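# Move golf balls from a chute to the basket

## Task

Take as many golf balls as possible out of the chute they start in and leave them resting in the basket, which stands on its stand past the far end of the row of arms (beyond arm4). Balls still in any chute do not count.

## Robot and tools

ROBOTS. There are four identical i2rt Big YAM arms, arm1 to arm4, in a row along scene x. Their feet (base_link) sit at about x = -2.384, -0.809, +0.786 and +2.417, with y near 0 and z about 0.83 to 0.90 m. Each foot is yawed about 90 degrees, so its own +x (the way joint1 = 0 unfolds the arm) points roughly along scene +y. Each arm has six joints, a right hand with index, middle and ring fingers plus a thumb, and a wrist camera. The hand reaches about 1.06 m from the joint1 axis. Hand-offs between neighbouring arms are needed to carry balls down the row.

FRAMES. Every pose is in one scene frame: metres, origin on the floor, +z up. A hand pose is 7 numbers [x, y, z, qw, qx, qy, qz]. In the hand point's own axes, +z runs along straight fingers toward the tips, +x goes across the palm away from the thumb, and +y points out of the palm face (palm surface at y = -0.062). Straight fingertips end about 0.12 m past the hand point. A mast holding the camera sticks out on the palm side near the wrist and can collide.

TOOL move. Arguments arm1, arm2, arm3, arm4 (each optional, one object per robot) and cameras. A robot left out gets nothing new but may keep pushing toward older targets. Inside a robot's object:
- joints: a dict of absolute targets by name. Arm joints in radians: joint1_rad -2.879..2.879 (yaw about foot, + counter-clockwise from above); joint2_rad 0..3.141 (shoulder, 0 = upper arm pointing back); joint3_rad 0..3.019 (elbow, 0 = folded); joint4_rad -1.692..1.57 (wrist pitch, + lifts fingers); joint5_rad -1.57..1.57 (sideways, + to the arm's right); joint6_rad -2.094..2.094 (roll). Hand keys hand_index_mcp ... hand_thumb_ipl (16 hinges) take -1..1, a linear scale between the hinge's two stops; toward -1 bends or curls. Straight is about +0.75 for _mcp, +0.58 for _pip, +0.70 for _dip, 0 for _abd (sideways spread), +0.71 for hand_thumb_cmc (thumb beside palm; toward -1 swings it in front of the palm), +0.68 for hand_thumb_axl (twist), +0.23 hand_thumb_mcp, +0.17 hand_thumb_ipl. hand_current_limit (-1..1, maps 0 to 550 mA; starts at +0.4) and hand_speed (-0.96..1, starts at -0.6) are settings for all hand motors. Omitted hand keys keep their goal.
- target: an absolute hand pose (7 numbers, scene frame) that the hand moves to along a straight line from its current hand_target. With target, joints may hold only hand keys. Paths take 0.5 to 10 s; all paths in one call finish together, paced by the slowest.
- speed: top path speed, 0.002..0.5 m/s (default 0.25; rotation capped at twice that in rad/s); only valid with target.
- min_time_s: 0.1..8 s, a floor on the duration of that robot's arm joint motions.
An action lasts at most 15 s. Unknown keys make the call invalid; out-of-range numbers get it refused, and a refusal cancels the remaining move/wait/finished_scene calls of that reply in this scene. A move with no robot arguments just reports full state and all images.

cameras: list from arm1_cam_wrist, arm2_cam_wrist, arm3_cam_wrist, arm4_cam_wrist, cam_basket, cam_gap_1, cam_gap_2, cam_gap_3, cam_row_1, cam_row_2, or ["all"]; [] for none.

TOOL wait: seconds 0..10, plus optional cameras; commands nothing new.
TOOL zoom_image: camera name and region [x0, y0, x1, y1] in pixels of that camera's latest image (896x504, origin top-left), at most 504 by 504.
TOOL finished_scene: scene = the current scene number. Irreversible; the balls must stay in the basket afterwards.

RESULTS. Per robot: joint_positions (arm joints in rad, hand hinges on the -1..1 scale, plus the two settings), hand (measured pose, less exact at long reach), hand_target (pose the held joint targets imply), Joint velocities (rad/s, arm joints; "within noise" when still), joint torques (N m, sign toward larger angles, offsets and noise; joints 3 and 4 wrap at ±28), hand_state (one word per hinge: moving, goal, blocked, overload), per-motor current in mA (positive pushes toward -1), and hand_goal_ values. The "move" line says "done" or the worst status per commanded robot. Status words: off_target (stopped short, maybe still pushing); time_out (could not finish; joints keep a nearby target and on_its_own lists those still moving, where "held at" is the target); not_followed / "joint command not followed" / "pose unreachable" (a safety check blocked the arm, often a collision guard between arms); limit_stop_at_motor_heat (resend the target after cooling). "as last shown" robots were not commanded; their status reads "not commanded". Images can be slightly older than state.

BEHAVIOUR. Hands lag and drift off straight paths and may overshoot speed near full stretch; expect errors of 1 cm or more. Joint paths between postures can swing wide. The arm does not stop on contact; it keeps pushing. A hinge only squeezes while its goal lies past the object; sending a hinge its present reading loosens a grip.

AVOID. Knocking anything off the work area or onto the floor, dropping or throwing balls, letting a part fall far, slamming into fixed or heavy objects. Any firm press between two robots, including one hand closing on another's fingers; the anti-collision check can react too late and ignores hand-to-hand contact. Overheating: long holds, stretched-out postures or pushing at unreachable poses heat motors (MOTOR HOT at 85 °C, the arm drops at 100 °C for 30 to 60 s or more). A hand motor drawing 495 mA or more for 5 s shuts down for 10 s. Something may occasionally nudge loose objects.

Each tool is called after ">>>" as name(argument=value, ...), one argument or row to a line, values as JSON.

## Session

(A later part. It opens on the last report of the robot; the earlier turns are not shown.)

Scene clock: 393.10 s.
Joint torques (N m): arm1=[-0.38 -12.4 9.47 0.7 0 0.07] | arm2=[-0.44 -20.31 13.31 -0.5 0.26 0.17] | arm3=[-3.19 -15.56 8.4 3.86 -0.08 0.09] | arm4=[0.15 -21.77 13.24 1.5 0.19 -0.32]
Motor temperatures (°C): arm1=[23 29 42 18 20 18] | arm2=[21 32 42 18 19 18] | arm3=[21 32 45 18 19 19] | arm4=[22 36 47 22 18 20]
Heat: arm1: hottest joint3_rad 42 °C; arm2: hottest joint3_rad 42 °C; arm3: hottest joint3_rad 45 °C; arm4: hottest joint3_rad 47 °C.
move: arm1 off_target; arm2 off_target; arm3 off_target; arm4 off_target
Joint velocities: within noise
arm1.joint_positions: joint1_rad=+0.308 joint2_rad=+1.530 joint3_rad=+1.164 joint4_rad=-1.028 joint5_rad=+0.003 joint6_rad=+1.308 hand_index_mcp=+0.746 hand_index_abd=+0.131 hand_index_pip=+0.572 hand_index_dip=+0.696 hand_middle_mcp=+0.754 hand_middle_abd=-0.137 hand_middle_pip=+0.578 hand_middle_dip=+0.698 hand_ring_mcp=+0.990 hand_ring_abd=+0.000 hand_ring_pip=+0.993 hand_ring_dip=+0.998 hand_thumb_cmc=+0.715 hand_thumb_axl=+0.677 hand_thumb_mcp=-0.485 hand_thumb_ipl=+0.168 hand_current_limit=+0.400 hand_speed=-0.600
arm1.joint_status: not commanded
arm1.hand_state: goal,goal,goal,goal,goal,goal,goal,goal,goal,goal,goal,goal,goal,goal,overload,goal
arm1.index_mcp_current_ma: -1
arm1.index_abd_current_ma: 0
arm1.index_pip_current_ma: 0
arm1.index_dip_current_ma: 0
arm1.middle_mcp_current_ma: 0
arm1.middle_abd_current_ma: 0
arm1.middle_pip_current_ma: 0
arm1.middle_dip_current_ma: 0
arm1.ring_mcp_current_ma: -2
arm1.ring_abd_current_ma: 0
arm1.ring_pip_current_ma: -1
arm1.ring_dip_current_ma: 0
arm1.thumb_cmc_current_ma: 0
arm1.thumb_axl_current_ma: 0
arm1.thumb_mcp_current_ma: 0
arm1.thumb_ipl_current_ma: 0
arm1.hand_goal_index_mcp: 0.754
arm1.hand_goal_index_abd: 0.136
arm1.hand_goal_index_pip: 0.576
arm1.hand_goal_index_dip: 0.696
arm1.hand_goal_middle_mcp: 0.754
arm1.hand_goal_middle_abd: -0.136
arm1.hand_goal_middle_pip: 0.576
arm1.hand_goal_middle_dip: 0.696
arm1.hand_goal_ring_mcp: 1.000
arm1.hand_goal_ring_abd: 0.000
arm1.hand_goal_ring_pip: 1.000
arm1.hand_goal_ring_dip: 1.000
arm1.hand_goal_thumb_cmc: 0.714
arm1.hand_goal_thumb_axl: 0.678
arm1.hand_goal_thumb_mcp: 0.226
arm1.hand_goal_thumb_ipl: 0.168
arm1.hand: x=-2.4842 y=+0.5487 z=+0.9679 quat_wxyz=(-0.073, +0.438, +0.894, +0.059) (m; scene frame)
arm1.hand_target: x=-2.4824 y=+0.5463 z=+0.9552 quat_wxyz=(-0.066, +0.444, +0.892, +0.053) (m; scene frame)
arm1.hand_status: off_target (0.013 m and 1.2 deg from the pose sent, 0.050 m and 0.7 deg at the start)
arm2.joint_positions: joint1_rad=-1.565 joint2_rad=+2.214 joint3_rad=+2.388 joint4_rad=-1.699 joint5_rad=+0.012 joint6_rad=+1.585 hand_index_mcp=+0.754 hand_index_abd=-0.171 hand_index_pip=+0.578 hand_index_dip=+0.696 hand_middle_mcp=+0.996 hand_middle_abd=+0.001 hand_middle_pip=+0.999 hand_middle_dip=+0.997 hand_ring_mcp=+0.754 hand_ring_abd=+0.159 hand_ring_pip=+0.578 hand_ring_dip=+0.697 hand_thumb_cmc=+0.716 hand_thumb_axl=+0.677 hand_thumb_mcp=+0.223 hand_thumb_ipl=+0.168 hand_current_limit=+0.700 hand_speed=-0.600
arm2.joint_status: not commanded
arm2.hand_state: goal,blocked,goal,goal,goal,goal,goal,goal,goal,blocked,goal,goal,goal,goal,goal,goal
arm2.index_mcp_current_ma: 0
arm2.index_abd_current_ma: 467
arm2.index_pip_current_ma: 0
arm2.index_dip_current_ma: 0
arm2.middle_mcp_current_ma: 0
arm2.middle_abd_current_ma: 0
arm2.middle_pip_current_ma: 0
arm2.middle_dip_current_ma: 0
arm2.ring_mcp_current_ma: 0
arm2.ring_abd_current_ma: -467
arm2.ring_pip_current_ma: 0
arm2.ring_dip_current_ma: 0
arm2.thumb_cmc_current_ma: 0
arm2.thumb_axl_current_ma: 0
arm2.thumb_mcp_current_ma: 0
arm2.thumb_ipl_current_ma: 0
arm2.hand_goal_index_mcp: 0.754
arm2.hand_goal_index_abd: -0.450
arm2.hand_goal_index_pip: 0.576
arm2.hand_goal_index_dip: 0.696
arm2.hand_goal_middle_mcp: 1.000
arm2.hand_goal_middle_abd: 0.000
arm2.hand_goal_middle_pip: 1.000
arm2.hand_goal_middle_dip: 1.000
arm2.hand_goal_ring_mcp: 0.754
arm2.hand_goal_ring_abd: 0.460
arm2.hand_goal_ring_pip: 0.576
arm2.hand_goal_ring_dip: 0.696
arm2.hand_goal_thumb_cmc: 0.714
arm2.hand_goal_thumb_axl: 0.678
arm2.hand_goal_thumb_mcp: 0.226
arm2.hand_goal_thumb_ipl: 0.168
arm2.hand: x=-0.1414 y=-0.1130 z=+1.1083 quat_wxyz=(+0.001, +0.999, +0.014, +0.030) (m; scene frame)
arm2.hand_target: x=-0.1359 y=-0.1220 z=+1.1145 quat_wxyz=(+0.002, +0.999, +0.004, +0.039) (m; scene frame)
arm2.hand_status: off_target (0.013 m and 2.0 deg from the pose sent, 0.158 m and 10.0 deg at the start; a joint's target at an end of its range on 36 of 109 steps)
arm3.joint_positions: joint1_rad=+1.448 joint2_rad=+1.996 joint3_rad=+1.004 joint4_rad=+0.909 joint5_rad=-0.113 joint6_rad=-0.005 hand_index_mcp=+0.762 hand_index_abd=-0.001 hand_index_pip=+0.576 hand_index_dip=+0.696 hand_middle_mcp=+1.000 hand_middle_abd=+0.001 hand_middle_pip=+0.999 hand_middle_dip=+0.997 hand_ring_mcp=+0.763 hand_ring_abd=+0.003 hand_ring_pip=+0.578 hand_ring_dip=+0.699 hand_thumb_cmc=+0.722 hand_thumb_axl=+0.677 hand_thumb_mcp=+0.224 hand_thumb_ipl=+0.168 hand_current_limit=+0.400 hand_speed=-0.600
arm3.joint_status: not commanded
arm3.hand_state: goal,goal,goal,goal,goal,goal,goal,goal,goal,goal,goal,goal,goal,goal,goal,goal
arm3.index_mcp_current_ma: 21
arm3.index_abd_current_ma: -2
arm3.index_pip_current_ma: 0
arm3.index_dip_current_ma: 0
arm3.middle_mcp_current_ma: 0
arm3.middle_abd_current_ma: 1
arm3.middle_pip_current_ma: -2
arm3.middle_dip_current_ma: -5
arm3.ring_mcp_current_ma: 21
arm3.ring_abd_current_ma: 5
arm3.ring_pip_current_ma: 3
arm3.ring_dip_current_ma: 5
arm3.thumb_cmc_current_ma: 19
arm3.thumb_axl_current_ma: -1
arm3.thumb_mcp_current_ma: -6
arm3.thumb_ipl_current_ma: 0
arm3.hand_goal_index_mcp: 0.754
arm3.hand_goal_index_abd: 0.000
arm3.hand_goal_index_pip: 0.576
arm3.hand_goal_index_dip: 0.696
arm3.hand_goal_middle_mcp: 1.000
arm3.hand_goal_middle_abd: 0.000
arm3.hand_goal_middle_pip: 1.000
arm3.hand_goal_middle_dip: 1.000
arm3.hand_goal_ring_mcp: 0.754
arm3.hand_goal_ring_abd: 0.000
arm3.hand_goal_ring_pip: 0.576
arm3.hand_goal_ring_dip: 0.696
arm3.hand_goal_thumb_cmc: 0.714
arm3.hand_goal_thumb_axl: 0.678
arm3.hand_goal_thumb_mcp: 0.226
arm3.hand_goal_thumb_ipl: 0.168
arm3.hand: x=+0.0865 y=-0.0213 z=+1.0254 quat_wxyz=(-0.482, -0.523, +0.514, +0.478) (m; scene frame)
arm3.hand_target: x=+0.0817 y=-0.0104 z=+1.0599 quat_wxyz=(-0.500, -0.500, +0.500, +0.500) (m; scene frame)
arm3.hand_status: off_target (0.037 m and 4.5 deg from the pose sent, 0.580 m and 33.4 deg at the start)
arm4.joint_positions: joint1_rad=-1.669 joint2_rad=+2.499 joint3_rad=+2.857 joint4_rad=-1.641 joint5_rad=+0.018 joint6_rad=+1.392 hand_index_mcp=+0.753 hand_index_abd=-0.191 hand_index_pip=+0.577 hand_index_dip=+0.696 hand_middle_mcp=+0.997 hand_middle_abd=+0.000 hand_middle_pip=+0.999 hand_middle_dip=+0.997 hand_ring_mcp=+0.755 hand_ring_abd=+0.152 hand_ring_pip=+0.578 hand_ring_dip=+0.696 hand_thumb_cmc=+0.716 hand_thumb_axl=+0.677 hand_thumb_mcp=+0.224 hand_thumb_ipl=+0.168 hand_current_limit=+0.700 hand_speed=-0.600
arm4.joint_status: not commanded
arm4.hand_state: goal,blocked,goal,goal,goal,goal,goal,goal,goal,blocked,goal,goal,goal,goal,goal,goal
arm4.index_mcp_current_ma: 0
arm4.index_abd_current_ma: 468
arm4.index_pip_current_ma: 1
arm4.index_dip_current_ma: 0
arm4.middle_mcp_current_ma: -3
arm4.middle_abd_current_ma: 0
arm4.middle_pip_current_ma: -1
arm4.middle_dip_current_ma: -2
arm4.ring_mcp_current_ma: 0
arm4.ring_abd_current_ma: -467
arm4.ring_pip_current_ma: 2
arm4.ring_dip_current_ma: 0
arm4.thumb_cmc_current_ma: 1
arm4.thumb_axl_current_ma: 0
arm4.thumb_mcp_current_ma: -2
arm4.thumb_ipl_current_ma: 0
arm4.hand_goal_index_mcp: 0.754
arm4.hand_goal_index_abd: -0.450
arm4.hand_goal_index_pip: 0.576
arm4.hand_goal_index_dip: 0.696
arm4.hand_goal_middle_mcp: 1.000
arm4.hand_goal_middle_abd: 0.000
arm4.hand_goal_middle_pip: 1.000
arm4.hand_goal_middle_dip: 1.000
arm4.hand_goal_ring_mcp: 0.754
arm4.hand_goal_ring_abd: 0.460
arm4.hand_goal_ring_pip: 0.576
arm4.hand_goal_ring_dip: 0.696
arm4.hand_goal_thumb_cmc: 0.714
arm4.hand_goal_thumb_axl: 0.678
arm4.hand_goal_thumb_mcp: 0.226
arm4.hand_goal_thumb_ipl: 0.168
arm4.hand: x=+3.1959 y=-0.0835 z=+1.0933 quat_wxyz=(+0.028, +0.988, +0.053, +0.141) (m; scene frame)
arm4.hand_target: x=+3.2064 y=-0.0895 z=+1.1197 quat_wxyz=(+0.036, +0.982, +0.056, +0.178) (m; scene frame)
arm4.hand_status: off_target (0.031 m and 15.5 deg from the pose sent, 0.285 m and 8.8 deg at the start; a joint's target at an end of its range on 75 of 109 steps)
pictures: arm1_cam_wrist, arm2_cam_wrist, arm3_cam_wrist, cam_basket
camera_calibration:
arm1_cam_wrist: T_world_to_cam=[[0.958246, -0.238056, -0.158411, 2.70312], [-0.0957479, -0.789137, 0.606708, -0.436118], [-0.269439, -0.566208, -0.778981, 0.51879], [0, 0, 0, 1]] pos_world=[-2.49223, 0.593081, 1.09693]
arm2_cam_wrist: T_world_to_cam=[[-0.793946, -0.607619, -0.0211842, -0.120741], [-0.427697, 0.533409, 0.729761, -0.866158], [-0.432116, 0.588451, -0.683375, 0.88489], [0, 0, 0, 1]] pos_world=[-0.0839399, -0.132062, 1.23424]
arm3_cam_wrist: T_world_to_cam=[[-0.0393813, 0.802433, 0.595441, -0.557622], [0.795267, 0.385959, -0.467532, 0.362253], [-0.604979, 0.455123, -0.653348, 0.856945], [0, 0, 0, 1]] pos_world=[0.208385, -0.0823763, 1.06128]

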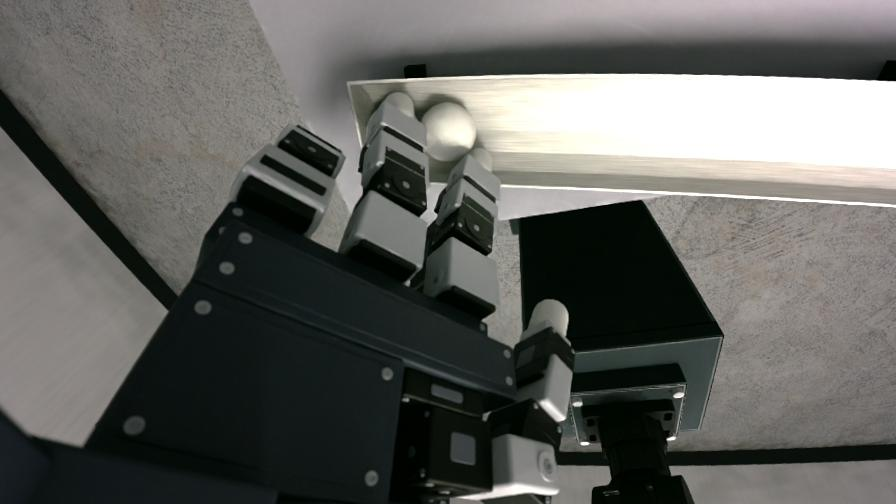

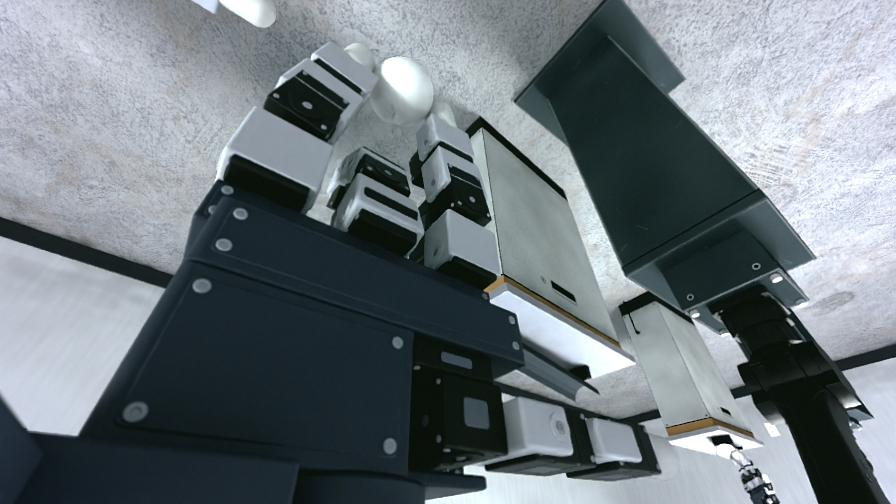

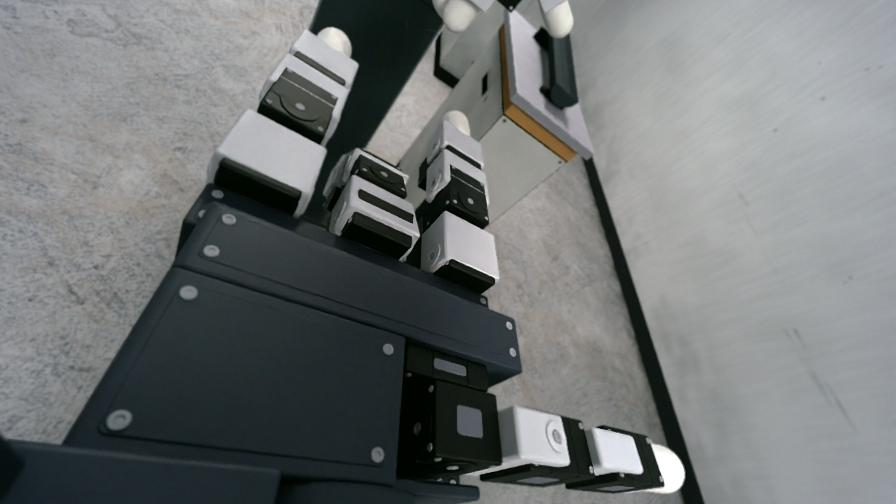

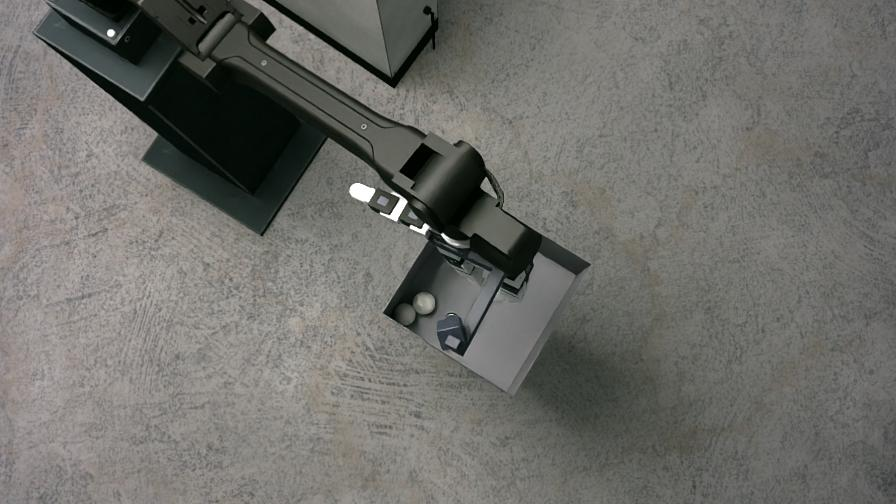

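>>> move(
  arm1={"target":[-2.4825,0.5465,0.945,-0.0662,0.4435,0.8921,0.0526],"speed":0.05},
  arm3={"target":[0.03,0,1.085,-0.5,-0.5,0.5,0.5],"speed":0.1},
  arm4={"target":[3.21,-0.09,0.908,0,1,0,0.02],"speed":0.12},
  cameras=["arm1_cam_wrist","arm3_cam_wrist","cam_basket"],
)

>>> zoom_image(
  camera="arm1_cam_wrist",
  region=[300, 0, 600, 200],
)

>>> zoom_image(
  camera="arm3_cam_wrist",
  region=[250, 0, 550, 200],
)

Scene clock: 396.97 s.
Joint torques (N m): arm1=[-0.38 -12.04 9.1 0.75 -0.06 0.06] | arm2=[-0.56 -20.37 13.27 -0.54 0.26 0.16] | arm3=[-3.19 -15.33 9.65 2.47 -0.1 0.1] | arm4=[0.03 -23.77 13.12 0.73 -0.01 -0.07]
Motor temperatures (°C): arm1=[23 29 41 18 20 18] | arm2=[21 33 42 18 19 18] | arm3=[21 32 45 18 19 19] | arm4=[22 37 48 22 18 20]
Heat: arm1: hottest joint3_rad 41 °C; arm2: hottest joint3_rad 42 °C; arm3: hottest joint3_rad 45 °C; arm4: hottest joint3_rad 48 °C.
move: arm1 off_target; arm3 off_target; arm4 off_target
Joint velocities: within noise
arm1.joint_positions: joint1_rad=+0.308 joint2_rad=+1.534 joint3_rad=+1.151 joint4_rad=-1.002 joint5_rad=+0.004 joint6_rad=+1.308 hand_index_mcp=+0.743 hand_index_abd=+0.130 hand_index_pip=+0.570 hand_index_dip=+0.695 hand_middle_mcp=+0.754 hand_middle_abd=-0.137 hand_middle_pip=+0.578 hand_middle_dip=+0.698 hand_ring_mcp=+0.990 hand_ring_abd=+0.000 hand_ring_pip=+0.993 hand_ring_dip=+0.998 hand_thumb_cmc=+0.715 hand_thumb_axl=+0.677 hand_thumb_mcp=-0.485 hand_thumb_ipl=+0.168 hand_current_limit=+0.400 hand_speed=-0.600
arm1.joint_status: not commanded
arm1.hand_state: goal,goal,goal,goal,goal,goal,goal,goal,goal,goal,goal,goal,goal,goal,overload,goal
arm1.index_mcp_current_ma: -2
arm1.index_abd_current_ma: -1
arm1.index_pip_current_ma: -1
arm1.index_dip_current_ma: 0
arm1.middle_mcp_current_ma: 0
arm1.middle_abd_current_ma: 0
arm1.middle_pip_current_ma: 0
arm1.middle_dip_current_ma: 0
arm1.ring_mcp_current_ma: -2
arm1.ring_abd_current_ma: 0
arm1.ring_pip_current_ma: -1
arm1.ring_dip_current_ma: 0
arm1.thumb_cmc_current_ma: 0
arm1.thumb_axl_current_ma: 0
arm1.thumb_mcp_current_ma: 0
arm1.thumb_ipl_current_ma: 0
arm1.hand_goal_index_mcp: 0.754
arm1.hand_goal_index_abd: 0.136
arm1.hand_goal_index_pip: 0.576
arm1.hand_goal_index_dip: 0.696
arm1.hand_goal_middle_mcp: 0.754
arm1.hand_goal_middle_abd: -0.136
arm1.hand_goal_middle_pip: 0.576
arm1.hand_goal_middle_dip: 0.696
arm1.hand_goal_ring_mcp: 1.000
arm1.hand_goal_ring_abd: 0.000
arm1.hand_goal_ring_pip: 1.000
arm1.hand_goal_ring_dip: 1.000
arm1.hand_goal_thumb_cmc: 0.714
arm1.hand_goal_thumb_axl: 0.678
arm1.hand_goal_thumb_mcp: 0.226
arm1.hand_goal_thumb_ipl: 0.168
arm1.hand: x=-2.4847 y=+0.5502 z=+0.9623 quat_wxyz=(-0.076, +0.438, +0.893, +0.063) (m; scene frame)
arm1.hand_target: x=-2.4823 y=+0.5460 z=+0.9453 quat_wxyz=(-0.066, +0.444, +0.892, +0.052) (m; scene frame)
arm1.hand_status: off_target (0.018 m and 1.7 deg from the pose sent, 0.023 m and 1.2 deg at the start)
arm2: as last shown
arm2.index_abd_current_ma: 468
arm3.joint_positions: joint1_rad=+1.441 joint2_rad=+2.014 joint3_rad=+1.171 joint4_rad=+0.804 joint5_rad=-0.120 joint6_rad=-0.004 hand_index_mcp=+0.762 hand_index_abd=-0.001 hand_index_pip=+0.576 hand_index_dip=+0.696 hand_middle_mcp=+1.000 hand_middle_abd=+0.001 hand_middle_pip=+0.999 hand_middle_dip=+0.997 hand_ring_mcp=+0.763 hand_ring_abd=+0.003 hand_ring_pip=+0.578 hand_ring_dip=+0.699 hand_thumb_cmc=+0.722 hand_thumb_axl=+0.677 hand_thumb_mcp=+0.224 hand_thumb_ipl=+0.168 hand_current_limit=+0.400 hand_speed=-0.600
arm3.joint_status: not commanded
arm3.hand_state: goal,goal,goal,goal,goal,goal,goal,goal,goal,goal,goal,goal,goal,goal,goal,goal
arm3.index_mcp_current_ma: 21
arm3.index_abd_current_ma: -2
arm3.index_pip_current_ma: 0
arm3.index_dip_current_ma: 0
arm3.middle_mcp_current_ma: 0
arm3.middle_abd_current_ma: 1
arm3.middle_pip_current_ma: -2
arm3.middle_dip_current_ma: -5
arm3.ring_mcp_current_ma: 21
arm3.ring_abd_current_ma: 5
arm3.ring_pip_current_ma: 3
arm3.ring_dip_current_ma: 5
arm3.thumb_cmc_current_ma: 19
arm3.thumb_axl_current_ma: -1
arm3.thumb_mcp_current_ma: -5
arm3.thumb_ipl_current_ma: 0
arm3.hand_goal_index_mcp: 0.754
arm3.hand_goal_index_abd: 0.000
arm3.hand_goal_index_pip: 0.576
arm3.hand_goal_index_dip: 0.696
arm3.hand_goal_middle_mcp: 1.000
arm3.hand_goal_middle_abd: 0.000
arm3.hand_goal_middle_pip: 1.000
arm3.hand_goal_middle_dip: 1.000
arm3.hand_goal_ring_mcp: 0.754
arm3.hand_goal_ring_abd: 0.000
arm3.hand_goal_ring_pip: 0.576
arm3.hand_goal_ring_dip: 0.696
arm3.hand_goal_thumb_cmc: 0.714
arm3.hand_goal_thumb_axl: 0.678
arm3.hand_goal_thumb_mcp: 0.226
arm3.hand_goal_thumb_ipl: 0.168
arm3.hand: x=+0.0397 y=-0.0123 z=+1.0670 quat_wxyz=(-0.492, -0.514, +0.503, +0.491) (m; scene frame)
arm3.hand_target: x=+0.0315 y=-0.0001 z=+1.0849 quat_wxyz=(-0.500, -0.500, +0.500, +0.500) (m; scene frame)
arm3.hand_status: off_target (0.024 m and 2.1 deg from the pose sent, 0.085 m and 4.5 deg at the start)
arm4.joint_positions: joint1_rad=-1.671 joint2_rad=+2.777 joint3_rad=+2.859 joint4_rad=-1.594 joint5_rad=-0.001 joint6_rad=+1.442 hand_index_mcp=+0.753 hand_index_abd=-0.191 hand_index_pip=+0.577 hand_index_dip=+0.696 hand_middle_mcp=+0.997 hand_middle_abd=+0.000 hand_middle_pip=+0.999 hand_middle_dip=+0.997 hand_ring_mcp=+0.755 hand_ring_abd=+0.152 hand_ring_pip=+0.578 hand_ring_dip=+0.696 hand_thumb_cmc=+0.716 hand_thumb_axl=+0.677 hand_thumb_mcp=+0.224 hand_thumb_ipl=+0.168 hand_current_limit=+0.700 hand_speed=-0.600
arm4.joint_status: not commanded
arm4.hand_state: goal,blocked,goal,goal,goal,goal,goal,goal,goal,blocked,goal,goal,goal,goal,goal,goal
arm4.index_mcp_current_ma: 0
arm4.index_abd_current_ma: 467
arm4.index_pip_current_ma: 1
arm4.index_dip_current_ma: 0
arm4.middle_mcp_current_ma: -3
arm4.middle_abd_current_ma: 0
arm4.middle_pip_current_ma: -1
arm4.middle_dip_current_ma: -2
arm4.ring_mcp_current_ma: 0
arm4.ring_abd_current_ma: -467
arm4.ring_pip_current_ma: 2
arm4.ring_dip_current_ma: 0
arm4.thumb_cmc_current_ma: 1
arm4.thumb_axl_current_ma: 0
arm4.thumb_mcp_current_ma: -2
arm4.thumb_ipl_current_ma: 0
arm4.hand_goal_index_mcp: 0.754
arm4.hand_goal_index_abd: -0.450
arm4.hand_goal_index_pip: 0.576
arm4.hand_goal_index_dip: 0.696
arm4.hand_goal_middle_mcp: 1.000
arm4.hand_goal_middle_abd: 0.000
arm4.hand_goal_middle_pip: 1.000
arm4.hand_goal_middle_dip: 1.000
arm4.hand_goal_ring_mcp: 0.754
arm4.hand_goal_ring_abd: 0.460
arm4.hand_goal_ring_pip: 0.576
arm4.hand_goal_ring_dip: 0.696
arm4.hand_goal_thumb_cmc: 0.714
arm4.hand_goal_thumb_axl: 0.678
arm4.hand_goal_thumb_mcp: 0.226
arm4.hand_goal_thumb_ipl: 0.168
arm4.hand: x=+3.1927 y=-0.0820 z=+0.8796 quat_wxyz=(+0.004, +0.999, +0.029, +0.029) (m; scene frame)
arm4.hand_target: x=+3.2068 y=-0.0897 z=+0.9084 quat_wxyz=(+0.007, +0.997, +0.018, +0.069) (m; scene frame)
arm4.hand_status: off_target (0.034 m and 3.5 deg from the pose sent, 0.186 m and 15.5 deg at the start; a joint's target at an end of its range on 49 of 74 steps)
pictures: arm1_cam_wrist, arm3_cam_wrist, cam_basket
camera_calibration:
arm1_cam_wrist: T_world_to_cam=[[0.957731, -0.236918, -0.163163, 2.70572], [-0.0944197, -0.794666, 0.599659, -0.418363], [-0.27173, -0.558906, -0.783446, 0.509767], [0, 0, 0, 1]] pos_world=[-2.49233, 0.593486, 1.09172]
arm3_cam_wrist: T_world_to_cam=[[-0.0131269, 0.800194, 0.599598, -0.596945], [0.774486, 0.387421, -0.500077, 0.451049], [-0.632455, 0.457815, -0.624824, 0.822383], [0, 0, 0, 1]] pos_world=[0.162953, -0.073574, 1.09733]

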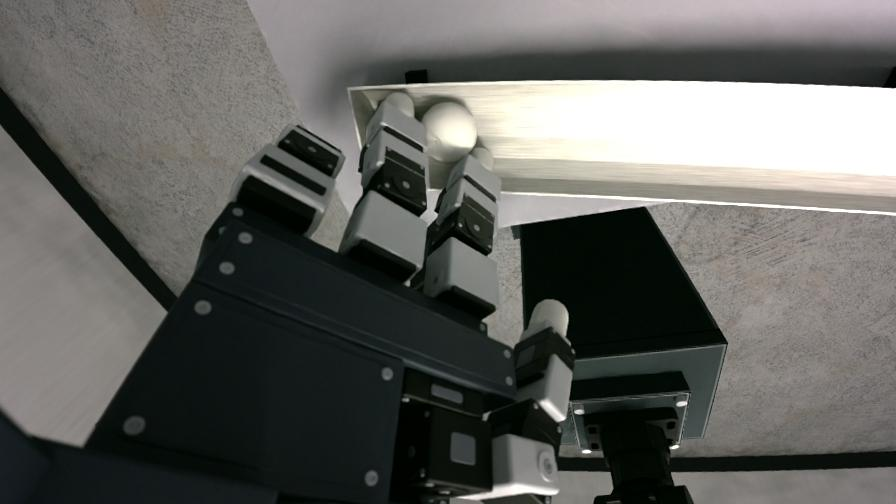

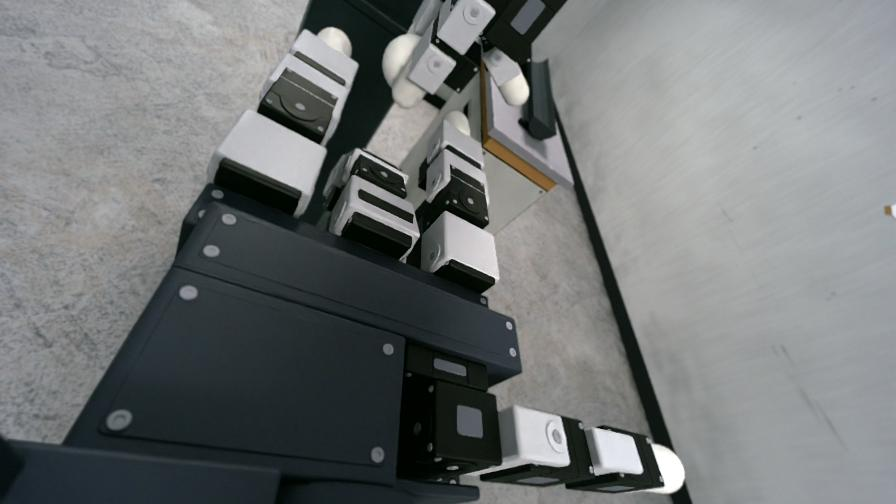

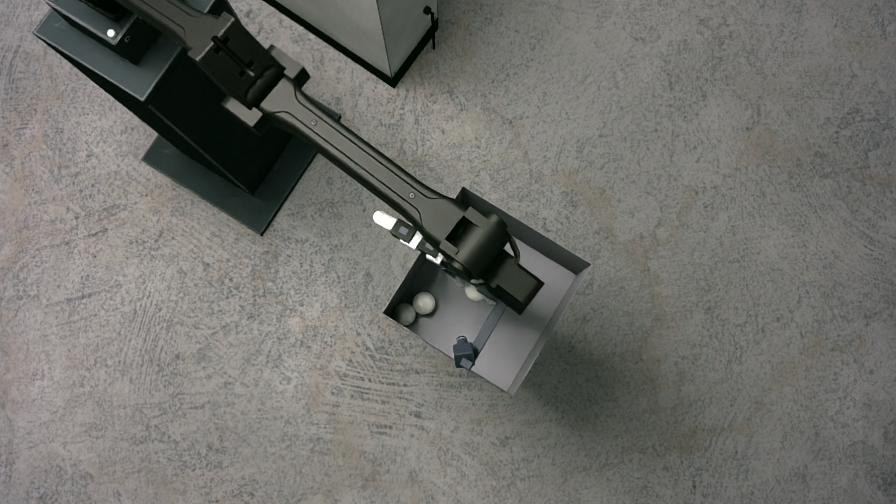

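Scaled by 1.680 from the camera's 896x504 image, which has a finer 1280x720 frame.

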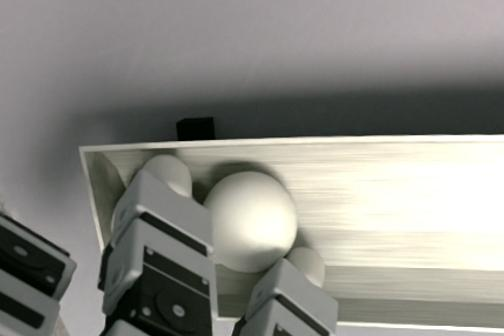

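Scaled by 1.680 from the camera's 896x504 image, which has a finer 1280x720 frame.

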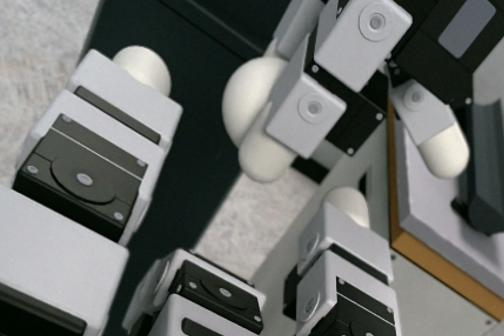

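>>> move(
  arm1={"joints":{"hand_index_abd":-0.22,"hand_middle_abd":0.22}},
  arm3={"target":[-0.023,0,1.082,-0.5,-0.5,0.5,0.5],"speed":0.1},
  arm4={"target":[3.212,-0.09,0.886,0,1,0,0.02],"speed":0.1},
  cameras=["arm1_cam_wrist","arm3_cam_wrist","cam_basket"],
)

>>> zoom_image(
  camera="arm1_cam_wrist",
  region=[300, 0, 600, 200],
)

>>> zoom_image(
  camera="arm3_cam_wrist",
  region=[250, 0, 550, 200],
)

Scene clock: 400.67 s.
Joint torques (N m): arm1=[-0.44 -11.93 9.31 0.69 -0.09 0.07] | arm2=[-0.56 -20.19 13.3 -0.5 0.25 0.17] | arm3=[-2.49 -17.2 10.19 2.5 0.05 0.09] | arm4=[0.03 -23.06 13.14 0.75 -0.02 -0.05]
Motor temperatures (°C): arm1=[23 29 41 18 20 17] | arm2=[21 33 43 18 19 18] | arm3=[21 32 45 18 19 19] | arm4=[22 38 48 22 18 20]
Heat: arm1: hottest joint3_rad 41 °C; arm2: hottest joint3_rad 43 °C; arm3: hottest joint3_rad 45 °C; arm4: hottest joint3_rad 48 °C.
move: arm1 off_target; arm3 off_target; arm4 off_target
Joint velocities: within noise
arm1.joint_positions: joint1_rad=+0.308 joint2_rad=+1.534 joint3_rad=+1.148 joint4_rad=-1.002 joint5_rad=+0.005 joint6_rad=+1.308 hand_index_mcp=+0.745 hand_index_abd=+0.085 hand_index_pip=+0.571 hand_index_dip=+0.695 hand_middle_mcp=+0.751 hand_middle_abd=-0.063 hand_middle_pip=+0.576 hand_middle_dip=+0.697 hand_ring_mcp=+0.991 hand_ring_abd=+0.000 hand_ring_pip=+0.993 hand_ring_dip=+0.998 hand_thumb_cmc=+0.715 hand_thumb_axl=+0.677 hand_thumb_mcp=-0.485 hand_thumb_ipl=+0.168 hand_current_limit=+0.400 hand_speed=-0.600
arm1.joint_status: hand_index_abd off_target (ended at +0.085, target -0.220); hand_middle_abd off_target (ended at -0.063, target +0.220)
arm1.hand_state: goal,blocked,goal,goal,goal,blocked,goal,goal,goal,goal,goal,goal,goal,goal,overload,goal
arm1.index_mcp_current_ma: -2
arm1.index_abd_current_ma: 385
arm1.index_pip_current_ma: -1
arm1.index_dip_current_ma: 0
arm1.middle_mcp_current_ma: 0
arm1.middle_abd_current_ma: -385
arm1.middle_pip_current_ma: 0
arm1.middle_dip_current_ma: 0
arm1.ring_mcp_current_ma: -2
arm1.ring_abd_current_ma: 0
arm1.ring_pip_current_ma: -1
arm1.ring_dip_current_ma: 0
arm1.thumb_cmc_current_ma: 0
arm1.thumb_axl_current_ma: 0
arm1.thumb_mcp_current_ma: 0
arm1.thumb_ipl_current_ma: 0
arm1.hand_goal_index_mcp: 0.754
arm1.hand_goal_index_abd: -0.220
arm1.hand_goal_index_pip: 0.576
arm1.hand_goal_index_dip: 0.696
arm1.hand_goal_middle_mcp: 0.754
arm1.hand_goal_middle_abd: 0.220
arm1.hand_goal_middle_pip: 0.576
arm1.hand_goal_middle_dip: 0.696
arm1.hand_goal_ring_mcp: 1.000
arm1.hand_goal_ring_abd: 0.000
arm1.hand_goal_ring_pip: 1.000
arm1.hand_goal_ring_dip: 1.000
arm1.hand_goal_thumb_cmc: 0.714
arm1.hand_goal_thumb_axl: 0.678
arm1.hand_goal_thumb_mcp: 0.226
arm1.hand_goal_thumb_ipl: 0.168
arm1.hand: x=-2.4841 y=+0.5494 z=+0.9613 quat_wxyz=(-0.075, +0.438, +0.894, +0.062) (m; scene frame)
arm1.hand_target: x=-2.4823 y=+0.5460 z=+0.9454 quat_wxyz=(-0.066, +0.444, +0.892, +0.053) (m; scene frame)
arm1.hand_status: not commanded
arm2: as last shown
arm3.joint_positions: joint1_rad=+1.441 joint2_rad=+2.122 joint3_rad=+1.352 joint4_rad=+0.724 joint5_rad=-0.113 joint6_rad=-0.004 hand_index_mcp=+0.762 hand_index_abd=-0.001 hand_index_pip=+0.576 hand_index_dip=+0.696 hand_middle_mcp=+1.000 hand_middle_abd=+0.001 hand_middle_pip=+0.999 hand_middle_dip=+0.997 hand_ring_mcp=+0.763 hand_ring_abd=+0.003 hand_ring_pip=+0.578 hand_ring_dip=+0.699 hand_thumb_cmc=+0.722 hand_thumb_axl=+0.677 hand_thumb_mcp=+0.224 hand_thumb_ipl=+0.168 hand_current_limit=+0.400 hand_speed=-0.600
arm3.joint_status: not commanded
arm3.hand_state: goal,goal,goal,goal,goal,goal,goal,goal,goal,goal,goal,goal,goal,goal,goal,goal
arm3.index_mcp_current_ma: 21
arm3.index_abd_current_ma: -2
arm3.index_pip_current_ma: 0
arm3.index_dip_current_ma: 0
arm3.middle_mcp_current_ma: 0
arm3.middle_abd_current_ma: 1
arm3.middle_pip_current_ma: -2
arm3.middle_dip_current_ma: -5
arm3.ring_mcp_current_ma: 21
arm3.ring_abd_current_ma: 5
arm3.ring_pip_current_ma: 3
arm3.ring_dip_current_ma: 5
arm3.thumb_cmc_current_ma: 19
arm3.thumb_axl_current_ma: -1
arm3.thumb_mcp_current_ma: -4
arm3.thumb_ipl_current_ma: 0
arm3.hand_goal_index_mcp: 0.754
arm3.hand_goal_index_abd: 0.000
arm3.hand_goal_index_pip: 0.576
arm3.hand_goal_index_dip: 0.696
arm3.hand_goal_middle_mcp: 1.000
arm3.hand_goal_middle_abd: 0.000
arm3.hand_goal_middle_pip: 1.000
arm3.hand_goal_middle_dip: 1.000
arm3.hand_goal_ring_mcp: 0.754
arm3.hand_goal_ring_abd: 0.000
arm3.hand_goal_ring_pip: 0.576
arm3.hand_goal_ring_dip: 0.696
arm3.hand_goal_thumb_cmc: 0.714
arm3.hand_goal_thumb_axl: 0.678
arm3.hand_goal_thumb_mcp: 0.226
arm3.hand_goal_thumb_ipl: 0.168
arm3.hand: x=-0.0131 y=-0.0053 z=+1.0593 quat_wxyz=(-0.489, -0.513, +0.506, +0.491) (m; scene frame)
arm3.hand_target: x=-0.0212 y=-0.0001 z=+1.0821 quat_wxyz=(-0.500, -0.500, +0.500, +0.500) (m; scene frame)
arm3.hand_status: off_target (0.025 m and 2.4 deg from the pose sent, 0.066 m and 2.1 deg at the start)
arm4.joint_positions: joint1_rad=-1.671 joint2_rad=+2.795 joint3_rad=+2.859 joint4_rad=-1.569 joint5_rad=-0.002 joint6_rad=+1.444 hand_index_mcp=+0.753 hand_index_abd=-0.191 hand_index_pip=+0.577 hand_index_dip=+0.696 hand_middle_mcp=+0.997 hand_middle_abd=+0.000 hand_middle_pip=+0.999 hand_middle_dip=+0.997 hand_ring_mcp=+0.755 hand_ring_abd=+0.152 hand_ring_pip=+0.578 hand_ring_dip=+0.696 hand_thumb_cmc=+0.716 hand_thumb_axl=+0.677 hand_thumb_mcp=+0.224 hand_thumb_ipl=+0.168 hand_current_limit=+0.700 hand_speed=-0.600
arm4.joint_status: not commanded
arm4.hand_state: goal,blocked,goal,goal,goal,goal,goal,goal,goal,blocked,goal,goal,goal,goal,goal,goal
arm4.index_mcp_current_ma: 0
arm4.index_abd_current_ma: 467
arm4.index_pip_current_ma: 1
arm4.index_dip_current_ma: 0
arm4.middle_mcp_current_ma: -3
arm4.middle_abd_current_ma: 0
arm4.middle_pip_current_ma: -1
arm4.middle_dip_current_ma: -2
arm4.ring_mcp_current_ma: 0
arm4.ring_abd_current_ma: -467
arm4.ring_pip_current_ma: 2
arm4.ring_dip_current_ma: 0
arm4.thumb_cmc_current_ma: 1
arm4.thumb_axl_current_ma: 0
arm4.thumb_mcp_current_ma: -2
arm4.thumb_ipl_current_ma: 0
arm4.hand_goal_index_mcp: 0.754
arm4.hand_goal_index_abd: -0.450
arm4.hand_goal_index_pip: 0.576
arm4.hand_goal_index_dip: 0.696
arm4.hand_goal_middle_mcp: 1.000
arm4.hand_goal_middle_abd: 0.000
arm4.hand_goal_middle_pip: 1.000
arm4.hand_goal_middle_dip: 1.000
arm4.hand_goal_ring_mcp: 0.754
arm4.hand_goal_ring_abd: 0.460
arm4.hand_goal_ring_pip: 0.576
arm4.hand_goal_ring_dip: 0.696
arm4.hand_goal_thumb_cmc: 0.714
arm4.hand_goal_thumb_axl: 0.678
arm4.hand_goal_thumb_mcp: 0.226
arm4.hand_goal_thumb_ipl: 0.168
arm4.hand: x=+3.1959 y=-0.0821 z=+0.8659 quat_wxyz=(+0.004, +0.999, +0.028, +0.032) (m; scene frame)
arm4.hand_target: x=+3.2092 y=-0.0897 z=+0.8863 quat_wxyz=(+0.006, +0.998, +0.017, +0.067) (m; scene frame)
arm4.hand_status: off_target (0.027 m and 3.5 deg from the pose sent, 0.022 m and 3.5 deg at the start; a joint's target at an end of its range on 32 of 35 steps)
pictures: arm1_cam_wrist, arm3_cam_wrist, cam_basket
camera_calibration:
arm1_cam_wrist: T_world_to_cam=[[0.958043, -0.237394, -0.160615, 2.70339], [-0.0958204, -0.793399, 0.601113, -0.42398], [-0.270132, -0.560502, -0.782857, 0.512937], [0, 0, 0, 1]] pos_world=[-2.49203, 0.592885, 1.09062]
arm3_cam_wrist: T_world_to_cam=[[-0.0113024, 0.800762, 0.598876, -0.597761], [0.780134, 0.381713, -0.495668, 0.480708], [-0.625511, 0.461601, -0.629016, 0.785642], [0, 0, 0, 1]] pos_world=[0.109654, -0.0674818, 1.09044]

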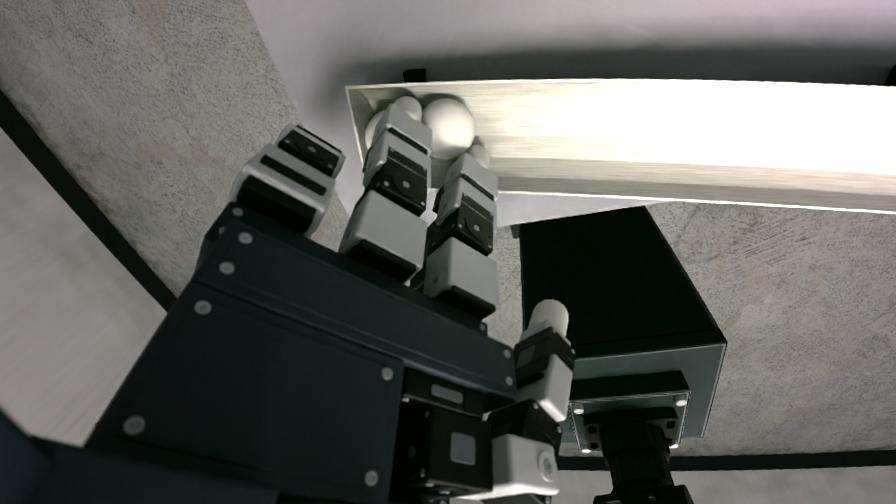

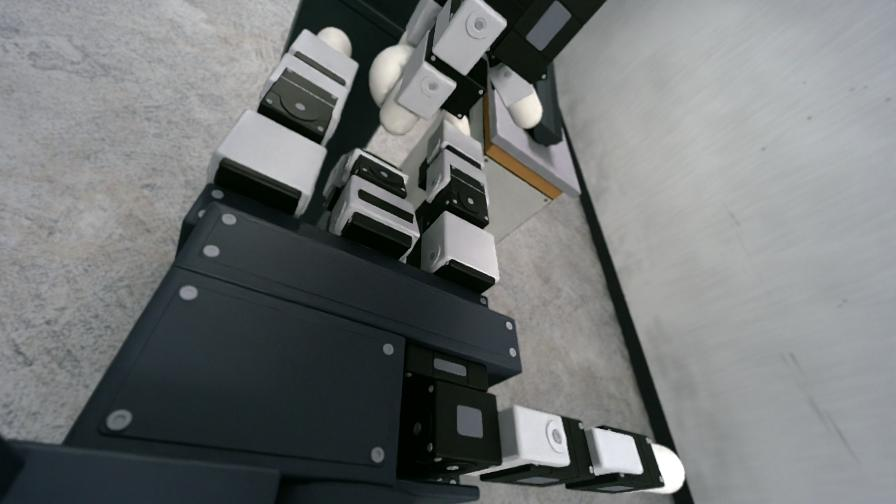

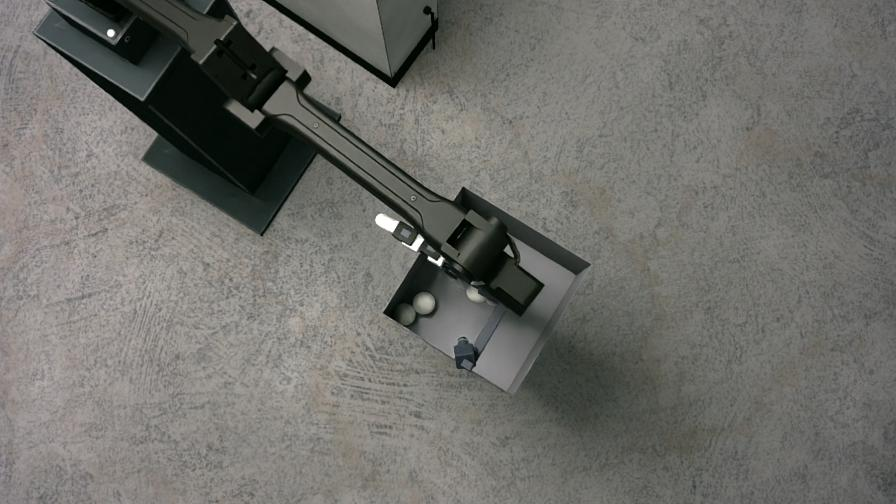

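Scaled by 1.680 from the camera's 896x504 image, which has a finer 1280x720 frame.

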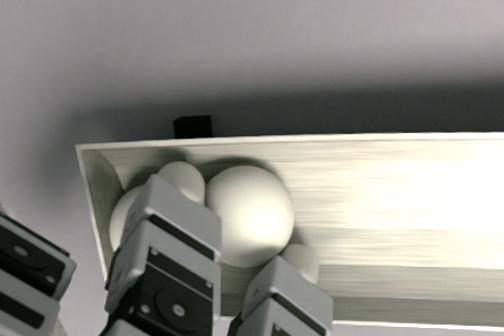

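Scaled by 1.680 from the camera's 896x504 image, which has a finer 1280x720 frame.

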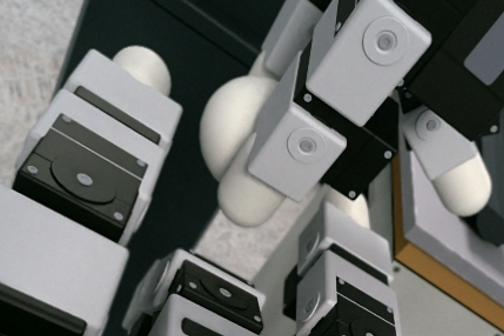

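>>> move(
  arm1={"joints":{"hand_index_abd":-0.32,"hand_middle_abd":0.32,"hand_current_limit":0.7}},
  arm3={"joints":{"hand_index_abd":-0.45,"hand_ring_abd":0.46}},
  arm4={"joints":{"hand_index_abd":0.05,"hand_ring_abd":-0.05}},
  cameras=["cam_basket"],
)

Scene clock: 402.40 s.
Joint torques (N m): arm1=[-0.38 -11.93 9.31 0.73 -0.09 0.06] | arm2=[-0.56 -20.31 13.3 -0.5 0.26 0.17] | arm3=[-2.43 -17.2 10.19 2.5 0.06 0.09] | arm4=[0.09 -23.06 13.14 0.76 -0.01 -0.05]
Motor temperatures (°C): arm1=[23 29 41 18 20 17] | arm2=[21 33 43 18 19 18] | arm3=[21 32 45 18 19 19] | arm4=[22 38 48 22 18 20]
Heat: arm1: hottest joint3_rad 41 °C; arm2: hottest joint3_rad 43 °C; arm3: hottest joint3_rad 45 °C; arm4: hottest joint3_rad 48 °C.
move: arm1 off_target; arm3 off_target; arm4 done
Joint velocities: within noise
arm1.joint_positions: joint1_rad=+0.308 joint2_rad=+1.534 joint3_rad=+1.148 joint4_rad=-1.002 joint5_rad=+0.005 joint6_rad=+1.308 hand_index_mcp=+0.745 hand_index_abd=+0.085 hand_index_pip=+0.571 hand_index_dip=+0.695 hand_middle_mcp=+0.751 hand_middle_abd=-0.062 hand_middle_pip=+0.576 hand_middle_dip=+0.697 hand_ring_mcp=+0.991 hand_ring_abd=+0.000 hand_ring_pip=+0.993 hand_ring_dip=+0.998 hand_thumb_cmc=+0.715 hand_thumb_axl=+0.677 hand_thumb_mcp=-0.485 hand_thumb_ipl=+0.168 hand_current_limit=+0.700 hand_speed=-0.600
arm1.joint_status: hand_index_abd off_target (ended at +0.085, target -0.320); hand_middle_abd off_target (ended at -0.062, target +0.320); the others done
arm1.hand_state: goal,blocked,goal,goal,goal,blocked,goal,goal,goal,goal,goal,goal,goal,goal,overload,goal
arm1.index_mcp_current_ma: -2
arm1.index_abd_current_ma: 468
arm1.index_pip_current_ma: -1
arm1.index_dip_current_ma: 0
arm1.middle_mcp_current_ma: 0
arm1.middle_abd_current_ma: -467
arm1.middle_pip_current_ma: 0
arm1.middle_dip_current_ma: 0
arm1.ring_mcp_current_ma: -2
arm1.ring_abd_current_ma: 0
arm1.ring_pip_current_ma: -1
arm1.ring_dip_current_ma: 0
arm1.thumb_cmc_current_ma: 0
arm1.thumb_axl_current_ma: 0
arm1.thumb_mcp_current_ma: 0
arm1.thumb_ipl_current_ma: 0
arm1.hand_goal_index_mcp: 0.754
arm1.hand_goal_index_abd: -0.320
arm1.hand_goal_index_pip: 0.576
arm1.hand_goal_index_dip: 0.696
arm1.hand_goal_middle_mcp: 0.754
arm1.hand_goal_middle_abd: 0.320
arm1.hand_goal_middle_pip: 0.576
arm1.hand_goal_middle_dip: 0.696
arm1.hand_goal_ring_mcp: 1.000
arm1.hand_goal_ring_abd: 0.000
arm1.hand_goal_ring_pip: 1.000
arm1.hand_goal_ring_dip: 1.000
arm1.hand_goal_thumb_cmc: 0.714
arm1.hand_goal_thumb_axl: 0.678
arm1.hand_goal_thumb_mcp: 0.226
arm1.hand_goal_thumb_ipl: 0.168
arm1.hand: x=-2.4841 y=+0.5494 z=+0.9613 quat_wxyz=(-0.075, +0.438, +0.894, +0.062) (m; scene frame)
arm1.hand_target: x=-2.4823 y=+0.5460 z=+0.9454 quat_wxyz=(-0.066, +0.444, +0.892, +0.053) (m; scene frame)
arm1.hand_status: not commanded
arm2: as last shown
arm2.joint_positions: joint1_rad=-1.565 joint2_rad=+2.214 joint3_rad=+2.388 joint4_rad=-1.699 joint5_rad=+0.012 joint6_rad=+1.585 hand_index_mcp=+0.755 hand_index_abd=-0.171 hand_index_pip=+0.578 hand_index_dip=+0.696 hand_middle_mcp=+0.996 hand_middle_abd=+0.001 hand_middle_pip=+0.999 hand_middle_dip=+0.997 hand_ring_mcp=+0.755 hand_ring_abd=+0.159 hand_ring_pip=+0.578 hand_ring_dip=+0.697 hand_thumb_cmc=+0.716 hand_thumb_axl=+0.677 hand_thumb_mcp=+0.223 hand_thumb_ipl=+0.168 hand_current_limit=+0.700 hand_speed=-0.600
arm2.hand: x=-0.1414 y=-0.1129 z=+1.1083 quat_wxyz=(+0.001, +0.999, +0.014, +0.030) (m; scene frame)
arm2.hand_target: x=-0.1359 y=-0.1220 z=+1.1144 quat_wxyz=(+0.002, +0.999, +0.004, +0.039) (m; scene frame)
arm3.joint_positions: joint1_rad=+1.441 joint2_rad=+2.122 joint3_rad=+1.352 joint4_rad=+0.724 joint5_rad=-0.113 joint6_rad=-0.004 hand_index_mcp=+0.762 hand_index_abd=-0.169 hand_index_pip=+0.576 hand_index_dip=+0.696 hand_middle_mcp=+1.000 hand_middle_abd=+0.001 hand_middle_pip=+0.999 hand_middle_dip=+0.997 hand_ring_mcp=+0.763 hand_ring_abd=+0.165 hand_ring_pip=+0.578 hand_ring_dip=+0.699 hand_thumb_cmc=+0.722 hand_thumb_axl=+0.677 hand_thumb_mcp=+0.224 hand_thumb_ipl=+0.168 hand_current_limit=+0.400 hand_speed=-0.600
arm3.joint_status: hand_index_abd off_target (ended at -0.169, target -0.450); hand_ring_abd off_target (ended at +0.165, target +0.460)
arm3.hand_state: goal,blocked,goal,goal,goal,goal,goal,goal,goal,blocked,goal,goal,goal,goal,goal,goal
arm3.index_mcp_current_ma: 21
arm3.index_abd_current_ma: 385
arm3.index_pip_current_ma: 0
arm3.index_dip_current_ma: 0
arm3.middle_mcp_current_ma: 0
arm3.middle_abd_current_ma: 1
arm3.middle_pip_current_ma: -2
arm3.middle_dip_current_ma: -5
arm3.ring_mcp_current_ma: 22
arm3.ring_abd_current_ma: -385
arm3.ring_pip_current_ma: 3
arm3.ring_dip_current_ma: 5
arm3.thumb_cmc_current_ma: 19
arm3.thumb_axl_current_ma: -1
arm3.thumb_mcp_current_ma: -4
arm3.thumb_ipl_current_ma: 0
arm3.hand_goal_index_mcp: 0.754
arm3.hand_goal_index_abd: -0.450
arm3.hand_goal_index_pip: 0.576
arm3.hand_goal_index_dip: 0.696
arm3.hand_goal_middle_mcp: 1.000
arm3.hand_goal_middle_abd: 0.000
arm3.hand_goal_middle_pip: 1.000
arm3.hand_goal_middle_dip: 1.000
arm3.hand_goal_ring_mcp: 0.754
arm3.hand_goal_ring_abd: 0.460
arm3.hand_goal_ring_pip: 0.576
arm3.hand_goal_ring_dip: 0.696
arm3.hand_goal_thumb_cmc: 0.714
arm3.hand_goal_thumb_axl: 0.678
arm3.hand_goal_thumb_mcp: 0.226
arm3.hand_goal_thumb_ipl: 0.168
arm3.hand: x=-0.0131 y=-0.0054 z=+1.0593 quat_wxyz=(-0.489, -0.513, +0.506, +0.490) (m; scene frame)
arm3.hand_target: x=-0.0212 y=-0.0001 z=+1.0821 quat_wxyz=(-0.500, -0.500, +0.500, +0.500) (m; scene frame)
arm3.hand_status: not commanded
arm4.joint_positions: joint1_rad=-1.671 joint2_rad=+2.795 joint3_rad=+2.859 joint4_rad=-1.569 joint5_rad=-0.002 joint6_rad=+1.444 hand_index_mcp=+0.753 hand_index_abd=+0.047 hand_index_pip=+0.577 hand_index_dip=+0.696 hand_middle_mcp=+0.997 hand_middle_abd=+0.000 hand_middle_pip=+0.999 hand_middle_dip=+0.997 hand_ring_mcp=+0.755 hand_ring_abd=-0.046 hand_ring_pip=+0.578 hand_ring_dip=+0.696 hand_thumb_cmc=+0.716 hand_thumb_axl=+0.677 hand_thumb_mcp=+0.224 hand_thumb_ipl=+0.168 hand_current_limit=+0.700 hand_speed=-0.600
arm4.joint_status: all done
arm4.hand_state: goal,goal,goal,goal,goal,goal,goal,goal,goal,goal,goal,goal,goal,goal,goal,goal
arm4.index_mcp_current_ma: 0
arm4.index_abd_current_ma: -2
arm4.index_pip_current_ma: 1
arm4.index_dip_current_ma: 0
arm4.middle_mcp_current_ma: -3
arm4.middle_abd_current_ma: 0
arm4.middle_pip_current_ma: -1
arm4.middle_dip_current_ma: -2
arm4.ring_mcp_current_ma: 0
arm4.ring_abd_current_ma: 3
arm4.ring_pip_current_ma: 2
arm4.ring_dip_current_ma: 0
arm4.thumb_cmc_current_ma: 1
arm4.thumb_axl_current_ma: 0
arm4.thumb_mcp_current_ma: -2
arm4.thumb_ipl_current_ma: 0
arm4.hand_goal_index_mcp: 0.754
arm4.hand_goal_index_abd: 0.050
arm4.hand_goal_index_pip: 0.576
arm4.hand_goal_index_dip: 0.696
arm4.hand_goal_middle_mcp: 1.000
arm4.hand_goal_middle_abd: 0.000
arm4.hand_goal_middle_pip: 1.000
arm4.hand_goal_middle_dip: 1.000
arm4.hand_goal_ring_mcp: 0.754
arm4.hand_goal_ring_abd: -0.050
arm4.hand_goal_ring_pip: 0.576
arm4.hand_goal_ring_dip: 0.696
arm4.hand_goal_thumb_cmc: 0.714
arm4.hand_goal_thumb_axl: 0.678
arm4.hand_goal_thumb_mcp: 0.226
arm4.hand_goal_thumb_ipl: 0.168
arm4.hand: x=+3.1959 y=-0.0821 z=+0.8659 quat_wxyz=(+0.004, +0.999, +0.028, +0.032) (m; scene frame)
arm4.hand_target: x=+3.2092 y=-0.0897 z=+0.8863 quat_wxyz=(+0.006, +0.998, +0.017, +0.067) (m; scene frame)
arm4.hand_status: not commanded
pictures: cam_basket

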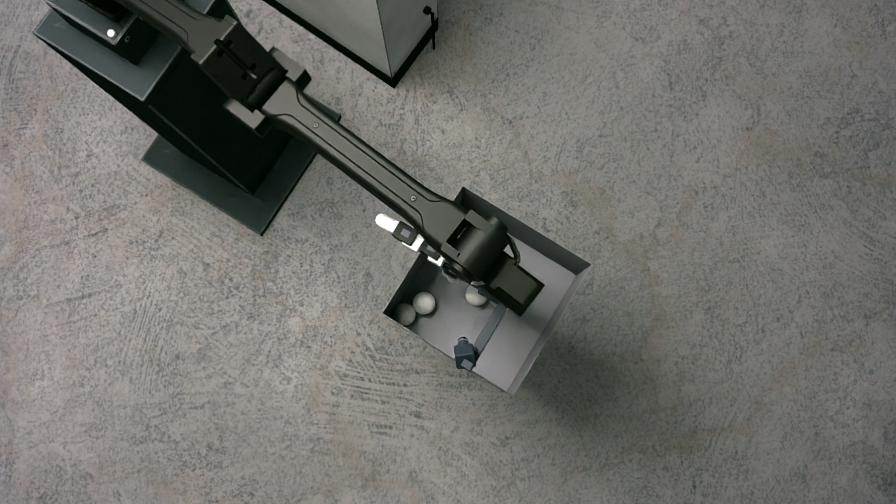

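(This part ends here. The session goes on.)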